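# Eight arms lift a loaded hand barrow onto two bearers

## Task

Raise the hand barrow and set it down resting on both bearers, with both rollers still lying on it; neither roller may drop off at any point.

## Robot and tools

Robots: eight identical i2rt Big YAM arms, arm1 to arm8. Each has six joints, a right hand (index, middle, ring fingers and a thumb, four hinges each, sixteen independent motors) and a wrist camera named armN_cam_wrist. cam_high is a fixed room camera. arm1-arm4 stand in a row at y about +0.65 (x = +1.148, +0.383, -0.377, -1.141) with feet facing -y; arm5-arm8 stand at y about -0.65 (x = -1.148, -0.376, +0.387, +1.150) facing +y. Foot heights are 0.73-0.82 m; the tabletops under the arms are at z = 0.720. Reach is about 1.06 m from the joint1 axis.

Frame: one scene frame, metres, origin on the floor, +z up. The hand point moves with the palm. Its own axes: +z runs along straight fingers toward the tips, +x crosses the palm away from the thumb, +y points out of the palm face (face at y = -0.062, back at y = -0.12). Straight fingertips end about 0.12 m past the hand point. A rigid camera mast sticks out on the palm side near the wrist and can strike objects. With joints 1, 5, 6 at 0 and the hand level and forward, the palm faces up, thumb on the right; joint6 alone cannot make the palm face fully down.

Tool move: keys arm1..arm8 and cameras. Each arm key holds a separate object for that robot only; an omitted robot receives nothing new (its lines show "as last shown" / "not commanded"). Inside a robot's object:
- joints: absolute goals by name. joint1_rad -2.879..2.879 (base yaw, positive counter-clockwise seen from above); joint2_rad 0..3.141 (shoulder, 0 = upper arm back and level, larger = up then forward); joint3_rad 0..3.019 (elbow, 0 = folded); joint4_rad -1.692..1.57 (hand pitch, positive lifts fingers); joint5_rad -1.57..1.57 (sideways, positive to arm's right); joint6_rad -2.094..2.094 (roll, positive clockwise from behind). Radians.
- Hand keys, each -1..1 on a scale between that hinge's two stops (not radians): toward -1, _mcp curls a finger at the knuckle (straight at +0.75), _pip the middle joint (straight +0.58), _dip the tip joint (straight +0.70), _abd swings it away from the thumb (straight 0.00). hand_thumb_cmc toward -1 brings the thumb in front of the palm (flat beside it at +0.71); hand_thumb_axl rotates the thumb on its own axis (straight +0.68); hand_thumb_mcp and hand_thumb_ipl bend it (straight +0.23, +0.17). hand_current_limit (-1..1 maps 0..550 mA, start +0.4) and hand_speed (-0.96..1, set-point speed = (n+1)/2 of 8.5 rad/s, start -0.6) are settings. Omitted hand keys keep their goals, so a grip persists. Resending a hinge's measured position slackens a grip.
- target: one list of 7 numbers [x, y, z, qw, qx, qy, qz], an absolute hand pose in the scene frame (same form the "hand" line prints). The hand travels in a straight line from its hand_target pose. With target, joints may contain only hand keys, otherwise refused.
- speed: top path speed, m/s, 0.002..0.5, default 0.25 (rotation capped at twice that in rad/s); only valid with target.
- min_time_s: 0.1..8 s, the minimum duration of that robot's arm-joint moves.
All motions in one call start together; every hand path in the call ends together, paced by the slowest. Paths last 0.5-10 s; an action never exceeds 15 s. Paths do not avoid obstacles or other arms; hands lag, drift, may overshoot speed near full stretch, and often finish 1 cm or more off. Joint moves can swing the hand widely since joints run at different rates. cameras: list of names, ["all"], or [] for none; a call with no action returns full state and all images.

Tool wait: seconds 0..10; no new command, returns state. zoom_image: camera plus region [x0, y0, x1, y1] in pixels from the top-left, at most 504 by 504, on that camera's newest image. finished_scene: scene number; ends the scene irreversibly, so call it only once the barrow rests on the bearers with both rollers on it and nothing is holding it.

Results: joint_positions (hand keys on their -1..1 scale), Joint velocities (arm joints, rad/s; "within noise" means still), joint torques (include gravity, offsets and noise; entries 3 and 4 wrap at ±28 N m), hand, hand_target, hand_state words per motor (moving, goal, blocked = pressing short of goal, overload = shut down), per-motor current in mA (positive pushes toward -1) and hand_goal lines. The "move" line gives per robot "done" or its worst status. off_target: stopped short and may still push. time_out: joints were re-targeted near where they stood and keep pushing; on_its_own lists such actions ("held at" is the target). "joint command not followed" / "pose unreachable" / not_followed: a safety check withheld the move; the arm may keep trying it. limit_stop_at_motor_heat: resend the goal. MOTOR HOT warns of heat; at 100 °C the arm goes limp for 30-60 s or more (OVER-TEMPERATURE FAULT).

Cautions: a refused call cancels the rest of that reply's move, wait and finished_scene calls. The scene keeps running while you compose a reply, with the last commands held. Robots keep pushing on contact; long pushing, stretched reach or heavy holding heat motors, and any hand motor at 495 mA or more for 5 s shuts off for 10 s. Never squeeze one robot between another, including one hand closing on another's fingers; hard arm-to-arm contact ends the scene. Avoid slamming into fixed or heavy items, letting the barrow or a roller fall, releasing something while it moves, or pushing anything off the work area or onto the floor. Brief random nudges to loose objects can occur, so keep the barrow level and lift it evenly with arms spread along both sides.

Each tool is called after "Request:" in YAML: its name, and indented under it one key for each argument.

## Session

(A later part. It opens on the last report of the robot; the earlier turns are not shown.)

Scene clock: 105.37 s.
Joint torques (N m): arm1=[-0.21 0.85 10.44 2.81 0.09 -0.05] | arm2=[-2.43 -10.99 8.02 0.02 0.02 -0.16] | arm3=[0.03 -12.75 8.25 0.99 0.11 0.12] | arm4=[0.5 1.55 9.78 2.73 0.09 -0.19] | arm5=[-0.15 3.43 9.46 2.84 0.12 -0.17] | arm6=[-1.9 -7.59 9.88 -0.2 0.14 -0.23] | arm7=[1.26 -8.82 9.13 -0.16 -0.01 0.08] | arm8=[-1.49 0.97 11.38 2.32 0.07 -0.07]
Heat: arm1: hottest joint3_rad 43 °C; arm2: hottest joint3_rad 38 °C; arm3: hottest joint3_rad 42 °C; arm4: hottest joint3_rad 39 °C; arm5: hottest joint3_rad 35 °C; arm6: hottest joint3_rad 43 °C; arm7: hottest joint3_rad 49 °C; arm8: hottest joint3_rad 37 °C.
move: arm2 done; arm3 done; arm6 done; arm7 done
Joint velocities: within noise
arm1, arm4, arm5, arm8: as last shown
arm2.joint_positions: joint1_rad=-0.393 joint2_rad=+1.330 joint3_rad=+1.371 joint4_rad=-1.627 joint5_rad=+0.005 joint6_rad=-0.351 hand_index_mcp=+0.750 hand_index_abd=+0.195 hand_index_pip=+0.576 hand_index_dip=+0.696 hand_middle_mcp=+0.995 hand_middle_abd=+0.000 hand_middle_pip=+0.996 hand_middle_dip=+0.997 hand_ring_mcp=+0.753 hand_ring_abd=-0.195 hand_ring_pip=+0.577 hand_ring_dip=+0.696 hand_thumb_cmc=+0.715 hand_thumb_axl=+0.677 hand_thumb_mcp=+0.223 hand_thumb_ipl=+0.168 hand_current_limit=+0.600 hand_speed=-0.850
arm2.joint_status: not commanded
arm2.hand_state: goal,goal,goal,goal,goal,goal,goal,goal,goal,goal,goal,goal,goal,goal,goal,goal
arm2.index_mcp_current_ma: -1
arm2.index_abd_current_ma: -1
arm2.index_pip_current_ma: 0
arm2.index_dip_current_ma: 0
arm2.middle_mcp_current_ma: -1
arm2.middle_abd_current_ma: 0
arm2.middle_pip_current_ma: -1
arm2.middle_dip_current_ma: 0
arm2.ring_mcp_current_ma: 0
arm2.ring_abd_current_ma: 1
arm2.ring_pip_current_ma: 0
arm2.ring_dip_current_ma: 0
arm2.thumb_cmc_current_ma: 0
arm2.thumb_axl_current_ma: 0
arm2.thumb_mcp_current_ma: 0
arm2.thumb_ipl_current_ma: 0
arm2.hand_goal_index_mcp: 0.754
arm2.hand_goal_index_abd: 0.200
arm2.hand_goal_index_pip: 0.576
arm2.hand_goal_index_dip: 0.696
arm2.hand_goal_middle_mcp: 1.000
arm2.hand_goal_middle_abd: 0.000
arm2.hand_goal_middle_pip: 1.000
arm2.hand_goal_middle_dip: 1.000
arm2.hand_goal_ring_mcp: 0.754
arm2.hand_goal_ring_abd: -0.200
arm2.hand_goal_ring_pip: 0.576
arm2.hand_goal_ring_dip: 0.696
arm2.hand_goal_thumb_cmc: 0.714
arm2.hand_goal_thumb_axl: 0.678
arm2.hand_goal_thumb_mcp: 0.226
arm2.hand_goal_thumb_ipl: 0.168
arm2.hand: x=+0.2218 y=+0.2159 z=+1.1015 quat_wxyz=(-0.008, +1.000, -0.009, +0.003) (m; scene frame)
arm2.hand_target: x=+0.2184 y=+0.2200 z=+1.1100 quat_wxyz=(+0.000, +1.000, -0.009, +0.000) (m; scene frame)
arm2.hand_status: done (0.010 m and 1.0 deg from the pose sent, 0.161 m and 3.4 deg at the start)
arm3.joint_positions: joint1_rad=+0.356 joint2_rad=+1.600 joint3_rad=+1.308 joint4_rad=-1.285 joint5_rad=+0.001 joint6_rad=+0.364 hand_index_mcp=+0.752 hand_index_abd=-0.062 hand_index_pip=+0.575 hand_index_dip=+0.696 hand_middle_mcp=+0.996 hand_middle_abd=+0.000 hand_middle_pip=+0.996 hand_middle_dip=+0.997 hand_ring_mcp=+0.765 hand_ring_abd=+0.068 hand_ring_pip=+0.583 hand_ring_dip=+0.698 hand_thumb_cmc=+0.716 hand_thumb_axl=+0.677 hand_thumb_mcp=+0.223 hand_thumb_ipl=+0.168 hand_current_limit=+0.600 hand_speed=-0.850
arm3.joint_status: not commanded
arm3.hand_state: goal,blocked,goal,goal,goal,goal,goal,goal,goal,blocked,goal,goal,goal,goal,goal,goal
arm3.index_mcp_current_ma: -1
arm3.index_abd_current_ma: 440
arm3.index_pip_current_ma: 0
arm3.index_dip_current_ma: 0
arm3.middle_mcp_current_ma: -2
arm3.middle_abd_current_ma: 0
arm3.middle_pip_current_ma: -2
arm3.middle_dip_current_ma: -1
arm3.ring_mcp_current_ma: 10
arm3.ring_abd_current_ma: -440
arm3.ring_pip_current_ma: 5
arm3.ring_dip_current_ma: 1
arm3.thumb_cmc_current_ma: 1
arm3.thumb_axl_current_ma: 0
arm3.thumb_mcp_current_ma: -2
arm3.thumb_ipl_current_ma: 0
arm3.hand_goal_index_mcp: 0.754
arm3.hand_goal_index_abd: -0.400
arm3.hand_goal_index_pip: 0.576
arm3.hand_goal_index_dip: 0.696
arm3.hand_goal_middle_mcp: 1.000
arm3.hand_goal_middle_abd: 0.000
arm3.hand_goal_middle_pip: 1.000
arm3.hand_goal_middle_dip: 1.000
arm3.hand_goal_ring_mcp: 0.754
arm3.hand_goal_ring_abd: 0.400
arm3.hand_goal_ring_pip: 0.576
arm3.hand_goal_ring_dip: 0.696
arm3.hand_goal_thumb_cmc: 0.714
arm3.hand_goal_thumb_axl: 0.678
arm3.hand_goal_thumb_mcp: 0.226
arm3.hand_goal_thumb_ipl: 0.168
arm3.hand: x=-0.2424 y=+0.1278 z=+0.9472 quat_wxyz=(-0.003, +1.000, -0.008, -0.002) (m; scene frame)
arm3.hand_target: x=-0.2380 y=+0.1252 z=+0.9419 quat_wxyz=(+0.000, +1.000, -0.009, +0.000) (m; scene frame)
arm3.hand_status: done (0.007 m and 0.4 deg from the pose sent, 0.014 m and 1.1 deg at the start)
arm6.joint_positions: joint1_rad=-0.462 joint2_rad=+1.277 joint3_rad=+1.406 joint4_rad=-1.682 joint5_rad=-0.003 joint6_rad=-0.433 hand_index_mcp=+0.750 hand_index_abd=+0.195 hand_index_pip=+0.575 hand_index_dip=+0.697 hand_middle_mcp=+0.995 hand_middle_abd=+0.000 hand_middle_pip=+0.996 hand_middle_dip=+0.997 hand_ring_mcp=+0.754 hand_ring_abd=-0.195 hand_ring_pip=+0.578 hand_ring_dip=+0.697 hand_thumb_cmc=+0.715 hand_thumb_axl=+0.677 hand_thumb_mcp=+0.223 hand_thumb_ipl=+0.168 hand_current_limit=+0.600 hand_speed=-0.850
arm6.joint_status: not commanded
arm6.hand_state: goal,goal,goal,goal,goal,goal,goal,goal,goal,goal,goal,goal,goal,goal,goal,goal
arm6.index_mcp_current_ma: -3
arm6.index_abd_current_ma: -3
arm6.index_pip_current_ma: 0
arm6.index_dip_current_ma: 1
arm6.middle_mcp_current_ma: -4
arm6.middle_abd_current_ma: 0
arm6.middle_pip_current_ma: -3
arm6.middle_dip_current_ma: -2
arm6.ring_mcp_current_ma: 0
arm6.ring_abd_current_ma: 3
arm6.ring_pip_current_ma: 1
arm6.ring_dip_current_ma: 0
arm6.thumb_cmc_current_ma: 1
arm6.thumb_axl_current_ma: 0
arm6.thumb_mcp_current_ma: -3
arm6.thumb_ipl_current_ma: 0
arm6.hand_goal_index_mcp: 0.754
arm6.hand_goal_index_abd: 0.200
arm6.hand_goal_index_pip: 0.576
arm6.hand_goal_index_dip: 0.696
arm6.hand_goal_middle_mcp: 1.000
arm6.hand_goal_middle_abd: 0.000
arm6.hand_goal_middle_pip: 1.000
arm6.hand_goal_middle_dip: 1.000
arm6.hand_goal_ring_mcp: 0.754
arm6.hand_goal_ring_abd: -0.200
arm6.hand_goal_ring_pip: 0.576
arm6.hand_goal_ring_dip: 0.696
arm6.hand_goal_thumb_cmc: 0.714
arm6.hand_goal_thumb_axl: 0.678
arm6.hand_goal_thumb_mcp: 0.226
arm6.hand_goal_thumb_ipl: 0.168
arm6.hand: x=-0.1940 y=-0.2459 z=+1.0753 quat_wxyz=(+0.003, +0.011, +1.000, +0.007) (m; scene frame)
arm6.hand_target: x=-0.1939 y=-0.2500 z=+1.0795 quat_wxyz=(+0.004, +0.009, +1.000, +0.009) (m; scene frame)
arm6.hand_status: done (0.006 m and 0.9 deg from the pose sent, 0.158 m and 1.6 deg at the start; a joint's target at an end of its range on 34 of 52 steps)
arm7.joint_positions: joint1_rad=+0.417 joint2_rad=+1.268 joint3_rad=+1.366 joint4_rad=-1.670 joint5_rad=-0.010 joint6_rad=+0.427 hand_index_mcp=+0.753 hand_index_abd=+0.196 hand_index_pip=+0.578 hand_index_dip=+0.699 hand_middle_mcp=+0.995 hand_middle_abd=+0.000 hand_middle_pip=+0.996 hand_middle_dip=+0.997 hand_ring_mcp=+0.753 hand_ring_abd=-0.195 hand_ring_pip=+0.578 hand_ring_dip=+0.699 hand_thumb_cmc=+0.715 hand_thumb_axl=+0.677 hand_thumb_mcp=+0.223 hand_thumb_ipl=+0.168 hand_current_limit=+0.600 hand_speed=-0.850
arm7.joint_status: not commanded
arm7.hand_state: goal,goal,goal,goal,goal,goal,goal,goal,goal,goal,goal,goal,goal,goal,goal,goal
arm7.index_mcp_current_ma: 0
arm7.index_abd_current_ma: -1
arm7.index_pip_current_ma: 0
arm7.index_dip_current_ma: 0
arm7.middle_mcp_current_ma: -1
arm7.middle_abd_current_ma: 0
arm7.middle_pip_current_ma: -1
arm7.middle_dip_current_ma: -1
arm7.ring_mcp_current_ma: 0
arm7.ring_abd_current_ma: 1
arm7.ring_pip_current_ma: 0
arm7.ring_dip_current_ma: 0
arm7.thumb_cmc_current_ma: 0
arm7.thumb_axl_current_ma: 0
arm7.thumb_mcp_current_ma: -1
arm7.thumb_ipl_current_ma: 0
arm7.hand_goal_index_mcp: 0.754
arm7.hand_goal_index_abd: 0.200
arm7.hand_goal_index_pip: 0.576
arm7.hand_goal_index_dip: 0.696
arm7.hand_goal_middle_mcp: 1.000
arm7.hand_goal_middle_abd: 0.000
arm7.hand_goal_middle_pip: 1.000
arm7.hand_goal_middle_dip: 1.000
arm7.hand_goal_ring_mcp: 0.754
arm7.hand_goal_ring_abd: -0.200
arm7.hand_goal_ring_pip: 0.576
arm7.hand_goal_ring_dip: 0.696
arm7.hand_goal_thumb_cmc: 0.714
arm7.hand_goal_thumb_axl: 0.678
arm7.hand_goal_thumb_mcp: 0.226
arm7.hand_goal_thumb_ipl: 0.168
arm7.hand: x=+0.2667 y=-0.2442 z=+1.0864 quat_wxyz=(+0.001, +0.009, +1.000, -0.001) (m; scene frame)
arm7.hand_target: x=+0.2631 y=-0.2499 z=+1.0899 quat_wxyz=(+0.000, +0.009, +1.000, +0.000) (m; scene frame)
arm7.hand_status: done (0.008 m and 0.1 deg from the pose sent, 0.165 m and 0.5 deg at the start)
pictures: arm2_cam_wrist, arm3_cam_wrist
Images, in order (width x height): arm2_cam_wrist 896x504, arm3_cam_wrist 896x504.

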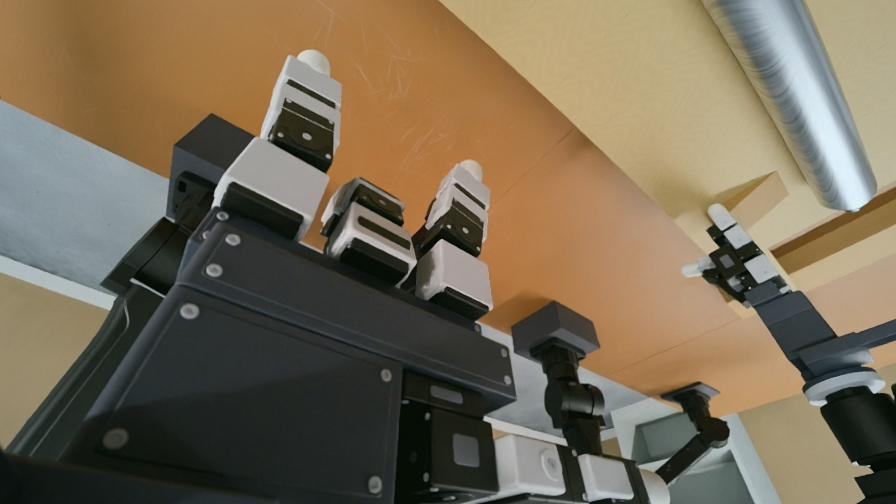

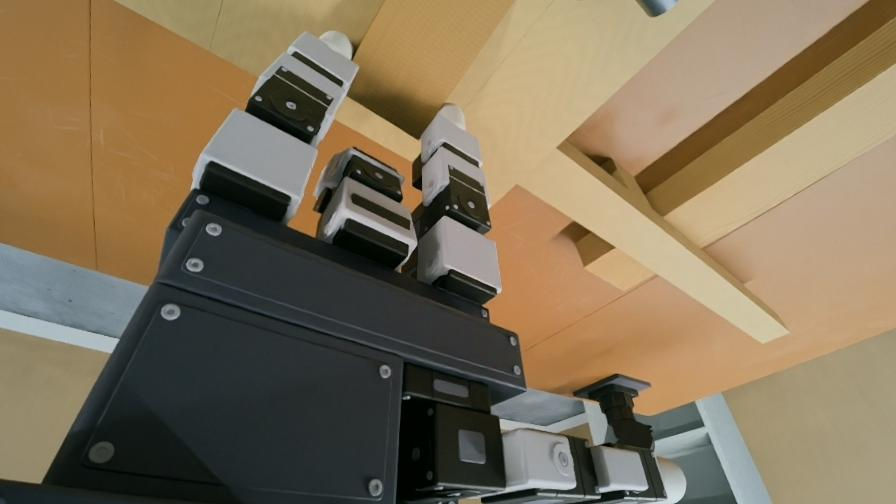

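Request:
move:
  arm3: {"target": [-0.238, 0.075, 0.974, 0, 1, -0.0087, 0], "speed": 0.08}
  cameras: ["arm2_cam_wrist", "arm3_cam_wrist", "cam_high"]

Request:
zoom_image:
  camera: "arm3_cam_wrist"
  region: [320, 0, 620, 170]

Request:
zoom_image:
  camera: "arm2_cam_wrist"
  region: [676, 100, 896, 260]

Scene clock: 108.13 s.
Joint torques (N m): arm1=[-0.26 1.08 10.4 2.71 0.09 -0.05] | arm2=[-2.43 -10.93 7.99 -0.01 0.02 -0.15] | arm3=[-1.26 -15.27 12.96 0.05 0.11 -0.03] | arm4=[0.44 1.79 9.72 2.74 0.09 -0.18] | arm5=[-0.15 3.43 9.46 2.82 0.12 -0.17] | arm6=[-1.9 -7.59 9.88 -0.2 0.14 -0.21] | arm7=[1.38 -8.82 9.13 -0.16 -0.02 0.11] | arm8=[-1.55 0.97 11.37 2.32 0.07 -0.07]
Heat: arm1: hottest joint3_rad 43 °C; arm2: hottest joint3_rad 38 °C; arm3: hottest joint3_rad 42 °C; arm4: hottest joint3_rad 39 °C; arm5: hottest joint3_rad 35 °C; arm6: hottest joint3_rad 43 °C; arm7: hottest joint3_rad 48 °C; arm8: hottest joint3_rad 37 °C.
move: arm3 off_target
Joint velocities: within noise
arm1.joint_positions: joint1_rad=-0.063 joint2_rad=+0.584 joint3_rad=+1.390 joint4_rad=-1.299 joint5_rad=+0.038 joint6_rad=+1.085 hand_index_mcp=+0.755 hand_index_abd=+0.000 hand_index_pip=+0.577 hand_index_dip=+0.696 hand_middle_mcp=+0.755 hand_middle_abd=+0.000 hand_middle_pip=+0.577 hand_middle_dip=+0.696 hand_ring_mcp=+0.755 hand_ring_abd=+0.000 hand_ring_pip=+0.577 hand_ring_dip=+0.696 hand_thumb_cmc=+0.715 hand_thumb_axl=+0.677 hand_thumb_mcp=+0.226 hand_thumb_ipl=+0.168 hand_current_limit=+0.400 hand_speed=-0.600
arm1.joint_status: not commanded
arm1.hand_state: goal,goal,goal,goal,goal,goal,goal,goal,goal,goal,goal,goal,goal,goal,goal,goal
arm1.index_mcp_current_ma: 5
arm1.index_abd_current_ma: 2
arm1.index_pip_current_ma: 3
arm1.index_dip_current_ma: 0
arm1.middle_mcp_current_ma: 5
arm1.middle_abd_current_ma: 2
arm1.middle_pip_current_ma: 3
arm1.middle_dip_current_ma: 0
arm1.ring_mcp_current_ma: 5
arm1.ring_abd_current_ma: 2
arm1.ring_pip_current_ma: 3
arm1.ring_dip_current_ma: 0
arm1.thumb_cmc_current_ma: 4
arm1.thumb_axl_current_ma: -4
arm1.thumb_mcp_current_ma: -1
arm1.thumb_ipl_current_ma: -2
arm1.hand_goal_index_mcp: 0.754
arm1.hand_goal_index_abd: 0.000
arm1.hand_goal_index_pip: 0.576
arm1.hand_goal_index_dip: 0.696
arm1.hand_goal_middle_mcp: 0.754
arm1.hand_goal_middle_abd: 0.000
arm1.hand_goal_middle_pip: 0.576
arm1.hand_goal_middle_dip: 0.696
arm1.hand_goal_ring_mcp: 0.754
arm1.hand_goal_ring_abd: 0.000
arm1.hand_goal_ring_pip: 0.576
arm1.hand_goal_ring_dip: 0.696
arm1.hand_goal_thumb_cmc: 0.714
arm1.hand_goal_thumb_axl: 0.678
arm1.hand_goal_thumb_mcp: 0.226
arm1.hand_goal_thumb_ipl: 0.168
arm1.hand: x=+1.0374 y=+0.4230 z=+1.3329 quat_wxyz=(+0.454, +0.714, -0.482, +0.228) (m; scene frame)
arm1.hand_target: x=+1.0377 y=+0.4264 z=+1.3463 quat_wxyz=(+0.466, +0.707, -0.478, +0.234) (m; scene frame)
arm1.hand_status: not commanded
arm2, arm6, arm7: as last shown
arm3.joint_positions: joint1_rad=+0.336 joint2_rad=+1.701 joint3_rad=+1.459 joint4_rad=-1.368 joint5_rad=+0.001 joint6_rad=+0.349 hand_index_mcp=+0.747 hand_index_abd=-0.062 hand_index_pip=+0.574 hand_index_dip=+0.696 hand_middle_mcp=+0.996 hand_middle_abd=+0.000 hand_middle_pip=+0.996 hand_middle_dip=+0.997 hand_ring_mcp=+0.770 hand_ring_abd=+0.069 hand_ring_pip=+0.586 hand_ring_dip=+0.700 hand_thumb_cmc=+0.716 hand_thumb_axl=+0.677 hand_thumb_mcp=+0.223 hand_thumb_ipl=+0.168 hand_current_limit=+0.600 hand_speed=-0.850
arm3.joint_status: not commanded
arm3.hand_state: goal,blocked,goal,goal,goal,goal,goal,goal,goal,blocked,goal,goal,goal,goal,goal,goal
arm3.index_mcp_current_ma: -5
arm3.index_abd_current_ma: 440
arm3.index_pip_current_ma: -1
arm3.index_dip_current_ma: 0
arm3.middle_mcp_current_ma: -2
arm3.middle_abd_current_ma: 0
arm3.middle_pip_current_ma: -2
arm3.middle_dip_current_ma: -1
arm3.ring_mcp_current_ma: 18
arm3.ring_abd_current_ma: -440
arm3.ring_pip_current_ma: 9
arm3.ring_dip_current_ma: 2
arm3.thumb_cmc_current_ma: 1
arm3.thumb_axl_current_ma: 0
arm3.thumb_mcp_current_ma: -2
arm3.thumb_ipl_current_ma: 0
arm3.hand_goal_index_mcp: 0.754
arm3.hand_goal_index_abd: -0.400
arm3.hand_goal_index_pip: 0.576
arm3.hand_goal_index_dip: 0.696
arm3.hand_goal_middle_mcp: 1.000
arm3.hand_goal_middle_abd: 0.000
arm3.hand_goal_middle_pip: 1.000
arm3.hand_goal_middle_dip: 1.000
arm3.hand_goal_ring_mcp: 0.754
arm3.hand_goal_ring_abd: 0.400
arm3.hand_goal_ring_pip: 0.576
arm3.hand_goal_ring_dip: 0.696
arm3.hand_goal_thumb_cmc: 0.714
arm3.hand_goal_thumb_axl: 0.678
arm3.hand_goal_thumb_mcp: 0.226
arm3.hand_goal_thumb_ipl: 0.168
arm3.hand: x=-0.2408 y=+0.0921 z=+0.9536 quat_wxyz=(-0.019, +1.000, -0.010, -0.007) (m; scene frame)
arm3.hand_target: x=-0.2383 y=+0.0760 z=+0.9742 quat_wxyz=(+0.000, +1.000, -0.009, +0.000) (m; scene frame)
arm3.hand_status: off_target (0.027 m and 2.3 deg from the pose sent, 0.059 m and 0.4 deg at the start)
arm4.joint_positions: joint1_rad=-0.493 joint2_rad=+0.506 joint3_rad=+1.316 joint4_rad=-1.187 joint5_rad=+0.116 joint6_rad=+1.088 hand_index_mcp=+0.755 hand_index_abd=+0.001 hand_index_pip=+0.577 hand_index_dip=+0.696 hand_middle_mcp=+0.756 hand_middle_abd=+0.001 hand_middle_pip=+0.577 hand_middle_dip=+0.696 hand_ring_mcp=+0.756 hand_ring_abd=+0.001 hand_ring_pip=+0.577 hand_ring_dip=+0.696 hand_thumb_cmc=+0.716 hand_thumb_axl=+0.677 hand_thumb_mcp=+0.226 hand_thumb_ipl=+0.168 hand_current_limit=+0.400 hand_speed=-0.600
arm4.joint_status: not commanded
arm4.hand_state: goal,goal,goal,goal,goal,goal,goal,goal,goal,goal,goal,goal,goal,goal,goal,goal
arm4.index_mcp_current_ma: 7
arm4.index_abd_current_ma: 2
arm4.index_pip_current_ma: 3
arm4.index_dip_current_ma: 0
arm4.middle_mcp_current_ma: 8
arm4.middle_abd_current_ma: 2
arm4.middle_pip_current_ma: 3
arm4.middle_dip_current_ma: 0
arm4.ring_mcp_current_ma: 8
arm4.ring_abd_current_ma: 2
arm4.ring_pip_current_ma: 3
arm4.ring_dip_current_ma: 0
arm4.thumb_cmc_current_ma: 8
arm4.thumb_axl_current_ma: -4
arm4.thumb_mcp_current_ma: -1
arm4.thumb_ipl_current_ma: -2
arm4.hand_goal_index_mcp: 0.754
arm4.hand_goal_index_abd: 0.000
arm4.hand_goal_index_pip: 0.576
arm4.hand_goal_index_dip: 0.696
arm4.hand_goal_middle_mcp: 0.754
arm4.hand_goal_middle_abd: 0.000
arm4.hand_goal_middle_pip: 0.576
arm4.hand_goal_middle_dip: 0.696
arm4.hand_goal_ring_mcp: 0.754
arm4.hand_goal_ring_abd: 0.000
arm4.hand_goal_ring_pip: 0.576
arm4.hand_goal_ring_dip: 0.696
arm4.hand_goal_thumb_cmc: 0.714
arm4.hand_goal_thumb_axl: 0.678
arm4.hand_goal_thumb_mcp: 0.226
arm4.hand_goal_thumb_ipl: 0.168
arm4.hand: x=-1.3326 y=+0.5077 z=+1.3137 quat_wxyz=(+0.549, +0.564, -0.604, +0.124) (m; scene frame)
arm4.hand_target: x=-1.3306 y=+0.5115 z=+1.3236 quat_wxyz=(+0.558, +0.559, -0.600, +0.128) (m; scene frame)
arm4.hand_status: not commanded
arm5.joint_positions: joint1_rad=+0.211 joint2_rad=+0.623 joint3_rad=+1.460 joint4_rad=-1.310 joint5_rad=+0.010 joint6_rad=+1.160 hand_index_mcp=+0.754 hand_index_abd=+0.001 hand_index_pip=+0.577 hand_index_dip=+0.696 hand_middle_mcp=+0.754 hand_middle_abd=+0.001 hand_middle_pip=+0.577 hand_middle_dip=+0.696 hand_ring_mcp=+0.754 hand_ring_abd=+0.001 hand_ring_pip=+0.577 hand_ring_dip=+0.696 hand_thumb_cmc=+0.714 hand_thumb_axl=+0.677 hand_thumb_mcp=+0.226 hand_thumb_ipl=+0.168 hand_current_limit=+0.400 hand_speed=-0.600
arm5.joint_status: not commanded
arm5.hand_state: goal,goal,goal,goal,goal,goal,goal,goal,goal,goal,goal,goal,goal,goal,goal,goal
arm5.index_mcp_current_ma: 0
arm5.index_abd_current_ma: 0
arm5.index_pip_current_ma: 0
arm5.index_dip_current_ma: 0
arm5.middle_mcp_current_ma: 0
arm5.middle_abd_current_ma: 0
arm5.middle_pip_current_ma: 0
arm5.middle_dip_current_ma: 0
arm5.ring_mcp_current_ma: 0
arm5.ring_abd_current_ma: 0
arm5.ring_pip_current_ma: 0
arm5.ring_dip_current_ma: 0
arm5.thumb_cmc_current_ma: 0
arm5.thumb_axl_current_ma: 0
arm5.thumb_mcp_current_ma: 0
arm5.thumb_ipl_current_ma: 0
arm5.hand_goal_index_mcp: 0.754
arm5.hand_goal_index_abd: 0.000
arm5.hand_goal_index_pip: 0.576
arm5.hand_goal_index_dip: 0.696
arm5.hand_goal_middle_mcp: 0.754
arm5.hand_goal_middle_abd: 0.000
arm5.hand_goal_middle_pip: 0.576
arm5.hand_goal_middle_dip: 0.696
arm5.hand_goal_ring_mcp: 0.754
arm5.hand_goal_ring_abd: 0.000
arm5.hand_goal_ring_pip: 0.576
arm5.hand_goal_ring_dip: 0.696
arm5.hand_goal_thumb_cmc: 0.714
arm5.hand_goal_thumb_axl: 0.678
arm5.hand_goal_thumb_mcp: 0.226
arm5.hand_goal_thumb_ipl: 0.168
arm5.hand: x=-1.1171 y=-0.4078 z=+1.3859 quat_wxyz=(-0.332, +0.382, +0.764, +0.399) (m; scene frame)
arm5.hand_target: x=-1.1163 y=-0.4110 z=+1.3965 quat_wxyz=(-0.339, +0.379, +0.759, +0.408) (m; scene frame)
arm5.hand_status: not commanded
arm6.hand: x=-0.1940 y=-0.2459 z=+1.0753 quat_wxyz=(+0.003, +0.010, +1.000, +0.007) (m; scene frame)
arm7.joint_positions: joint1_rad=+0.417 joint2_rad=+1.268 joint3_rad=+1.366 joint4_rad=-1.670 joint5_rad=-0.010 joint6_rad=+0.428 hand_index_mcp=+0.753 hand_index_abd=+0.196 hand_index_pip=+0.578 hand_index_dip=+0.699 hand_middle_mcp=+0.995 hand_middle_abd=+0.000 hand_middle_pip=+0.996 hand_middle_dip=+0.997 hand_ring_mcp=+0.753 hand_ring_abd=-0.195 hand_ring_pip=+0.578 hand_ring_dip=+0.699 hand_thumb_cmc=+0.715 hand_thumb_axl=+0.677 hand_thumb_mcp=+0.223 hand_thumb_ipl=+0.168 hand_current_limit=+0.600 hand_speed=-0.850
arm7.hand: x=+0.2668 y=-0.2442 z=+1.0864 quat_wxyz=(+0.001, +0.010, +1.000, -0.001) (m; scene frame)
arm8.joint_positions: joint1_rad=-0.131 joint2_rad=+0.613 joint3_rad=+1.444 joint4_rad=-1.145 joint5_rad=-0.094 joint6_rad=+1.172 hand_index_mcp=+0.754 hand_index_abd=+0.001 hand_index_pip=+0.577 hand_index_dip=+0.696 hand_middle_mcp=+0.754 hand_middle_abd=+0.001 hand_middle_pip=+0.577 hand_middle_dip=+0.696 hand_ring_mcp=+0.754 hand_ring_abd=+0.001 hand_ring_pip=+0.577 hand_ring_dip=+0.696 hand_thumb_cmc=+0.714 hand_thumb_axl=+0.677 hand_thumb_mcp=+0.226 hand_thumb_ipl=+0.168 hand_current_limit=+0.400 hand_speed=-0.600
arm8.joint_status: not commanded
arm8.hand_state: goal,goal,goal,goal,goal,goal,goal,goal,goal,goal,goal,goal,goal,goal,goal,goal
arm8.index_mcp_current_ma: 0
arm8.index_abd_current_ma: 0
arm8.index_pip_current_ma: 0
arm8.index_dip_current_ma: 0
arm8.middle_mcp_current_ma: 0
arm8.middle_abd_current_ma: 0
arm8.middle_pip_current_ma: 0
arm8.middle_dip_current_ma: 0
arm8.ring_mcp_current_ma: 0
arm8.ring_abd_current_ma: 0
arm8.ring_pip_current_ma: 0
arm8.ring_dip_current_ma: 0
arm8.thumb_cmc_current_ma: 0
arm8.thumb_axl_current_ma: 0
arm8.thumb_mcp_current_ma: 0
arm8.thumb_ipl_current_ma: 0
arm8.hand_goal_index_mcp: 0.754
arm8.hand_goal_index_abd: 0.000
arm8.hand_goal_index_pip: 0.576
arm8.hand_goal_index_dip: 0.696
arm8.hand_goal_middle_mcp: 0.754
arm8.hand_goal_middle_abd: 0.000
arm8.hand_goal_middle_pip: 0.576
arm8.hand_goal_middle_dip: 0.696
arm8.hand_goal_ring_mcp: 0.754
arm8.hand_goal_ring_abd: 0.000
arm8.hand_goal_ring_pip: 0.576
arm8.hand_goal_ring_dip: 0.696
arm8.hand_goal_thumb_cmc: 0.714
arm8.hand_goal_thumb_axl: 0.678
arm8.hand_goal_thumb_mcp: 0.226
arm8.hand_goal_thumb_ipl: 0.168
arm8.hand: x=+1.2541 y=-0.4079 z=+1.3629 quat_wxyz=(-0.309, +0.479, +0.654, +0.498) (m; scene frame)
arm8.hand_target: x=+1.2531 y=-0.4124 z=+1.3749 quat_wxyz=(-0.314, +0.473, +0.648, +0.508) (m; scene frame)
arm8.hand_status: not commanded
pictures: arm2_cam_wrist, arm3_cam_wrist, cam_high
Images, in order (width x height): arm2_cam_wrist 896x504, arm3_cam_wrist 896x504, cam_high 896x504.

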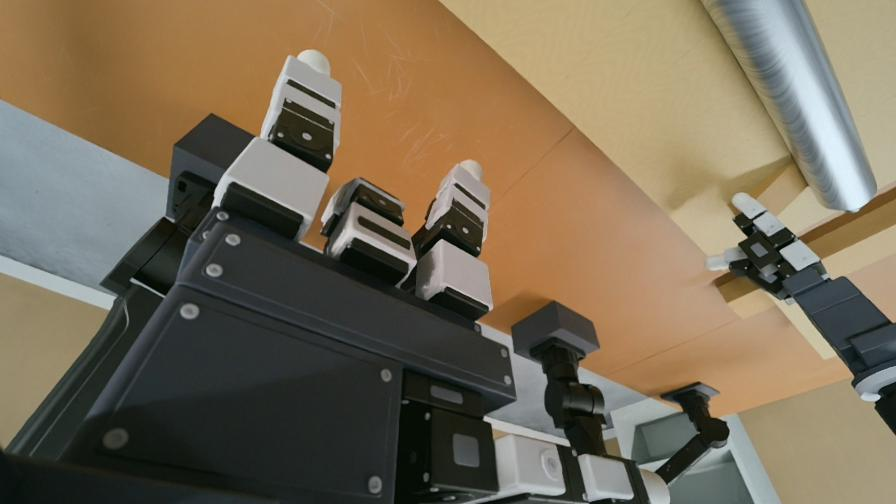

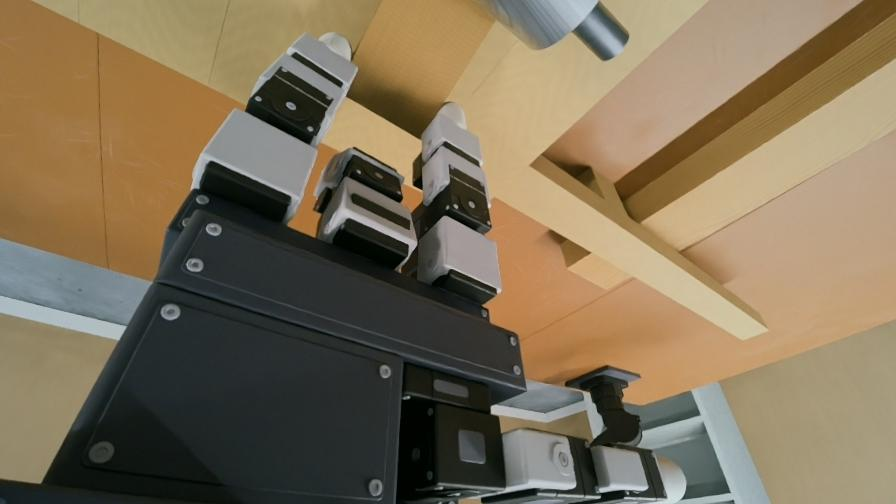

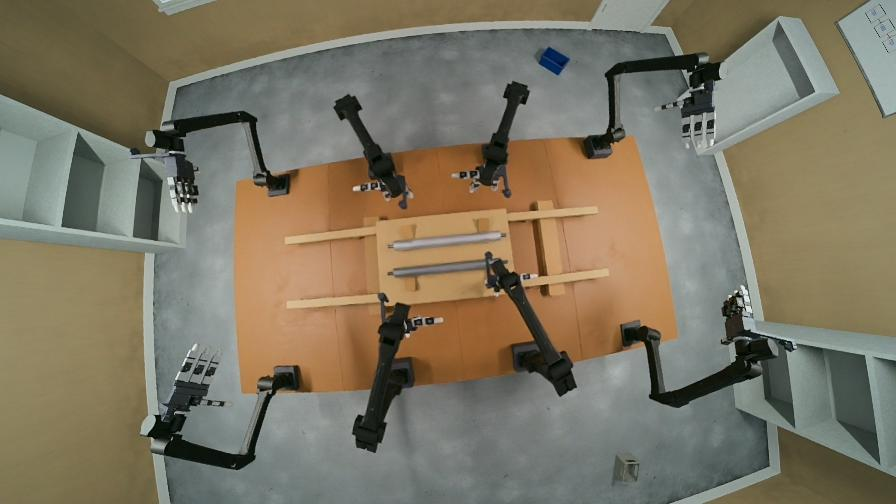

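Scaled by 1.680.

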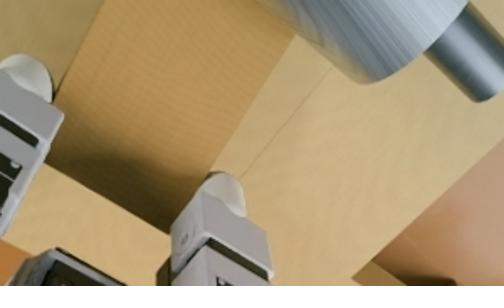

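Scaled by 2.291.

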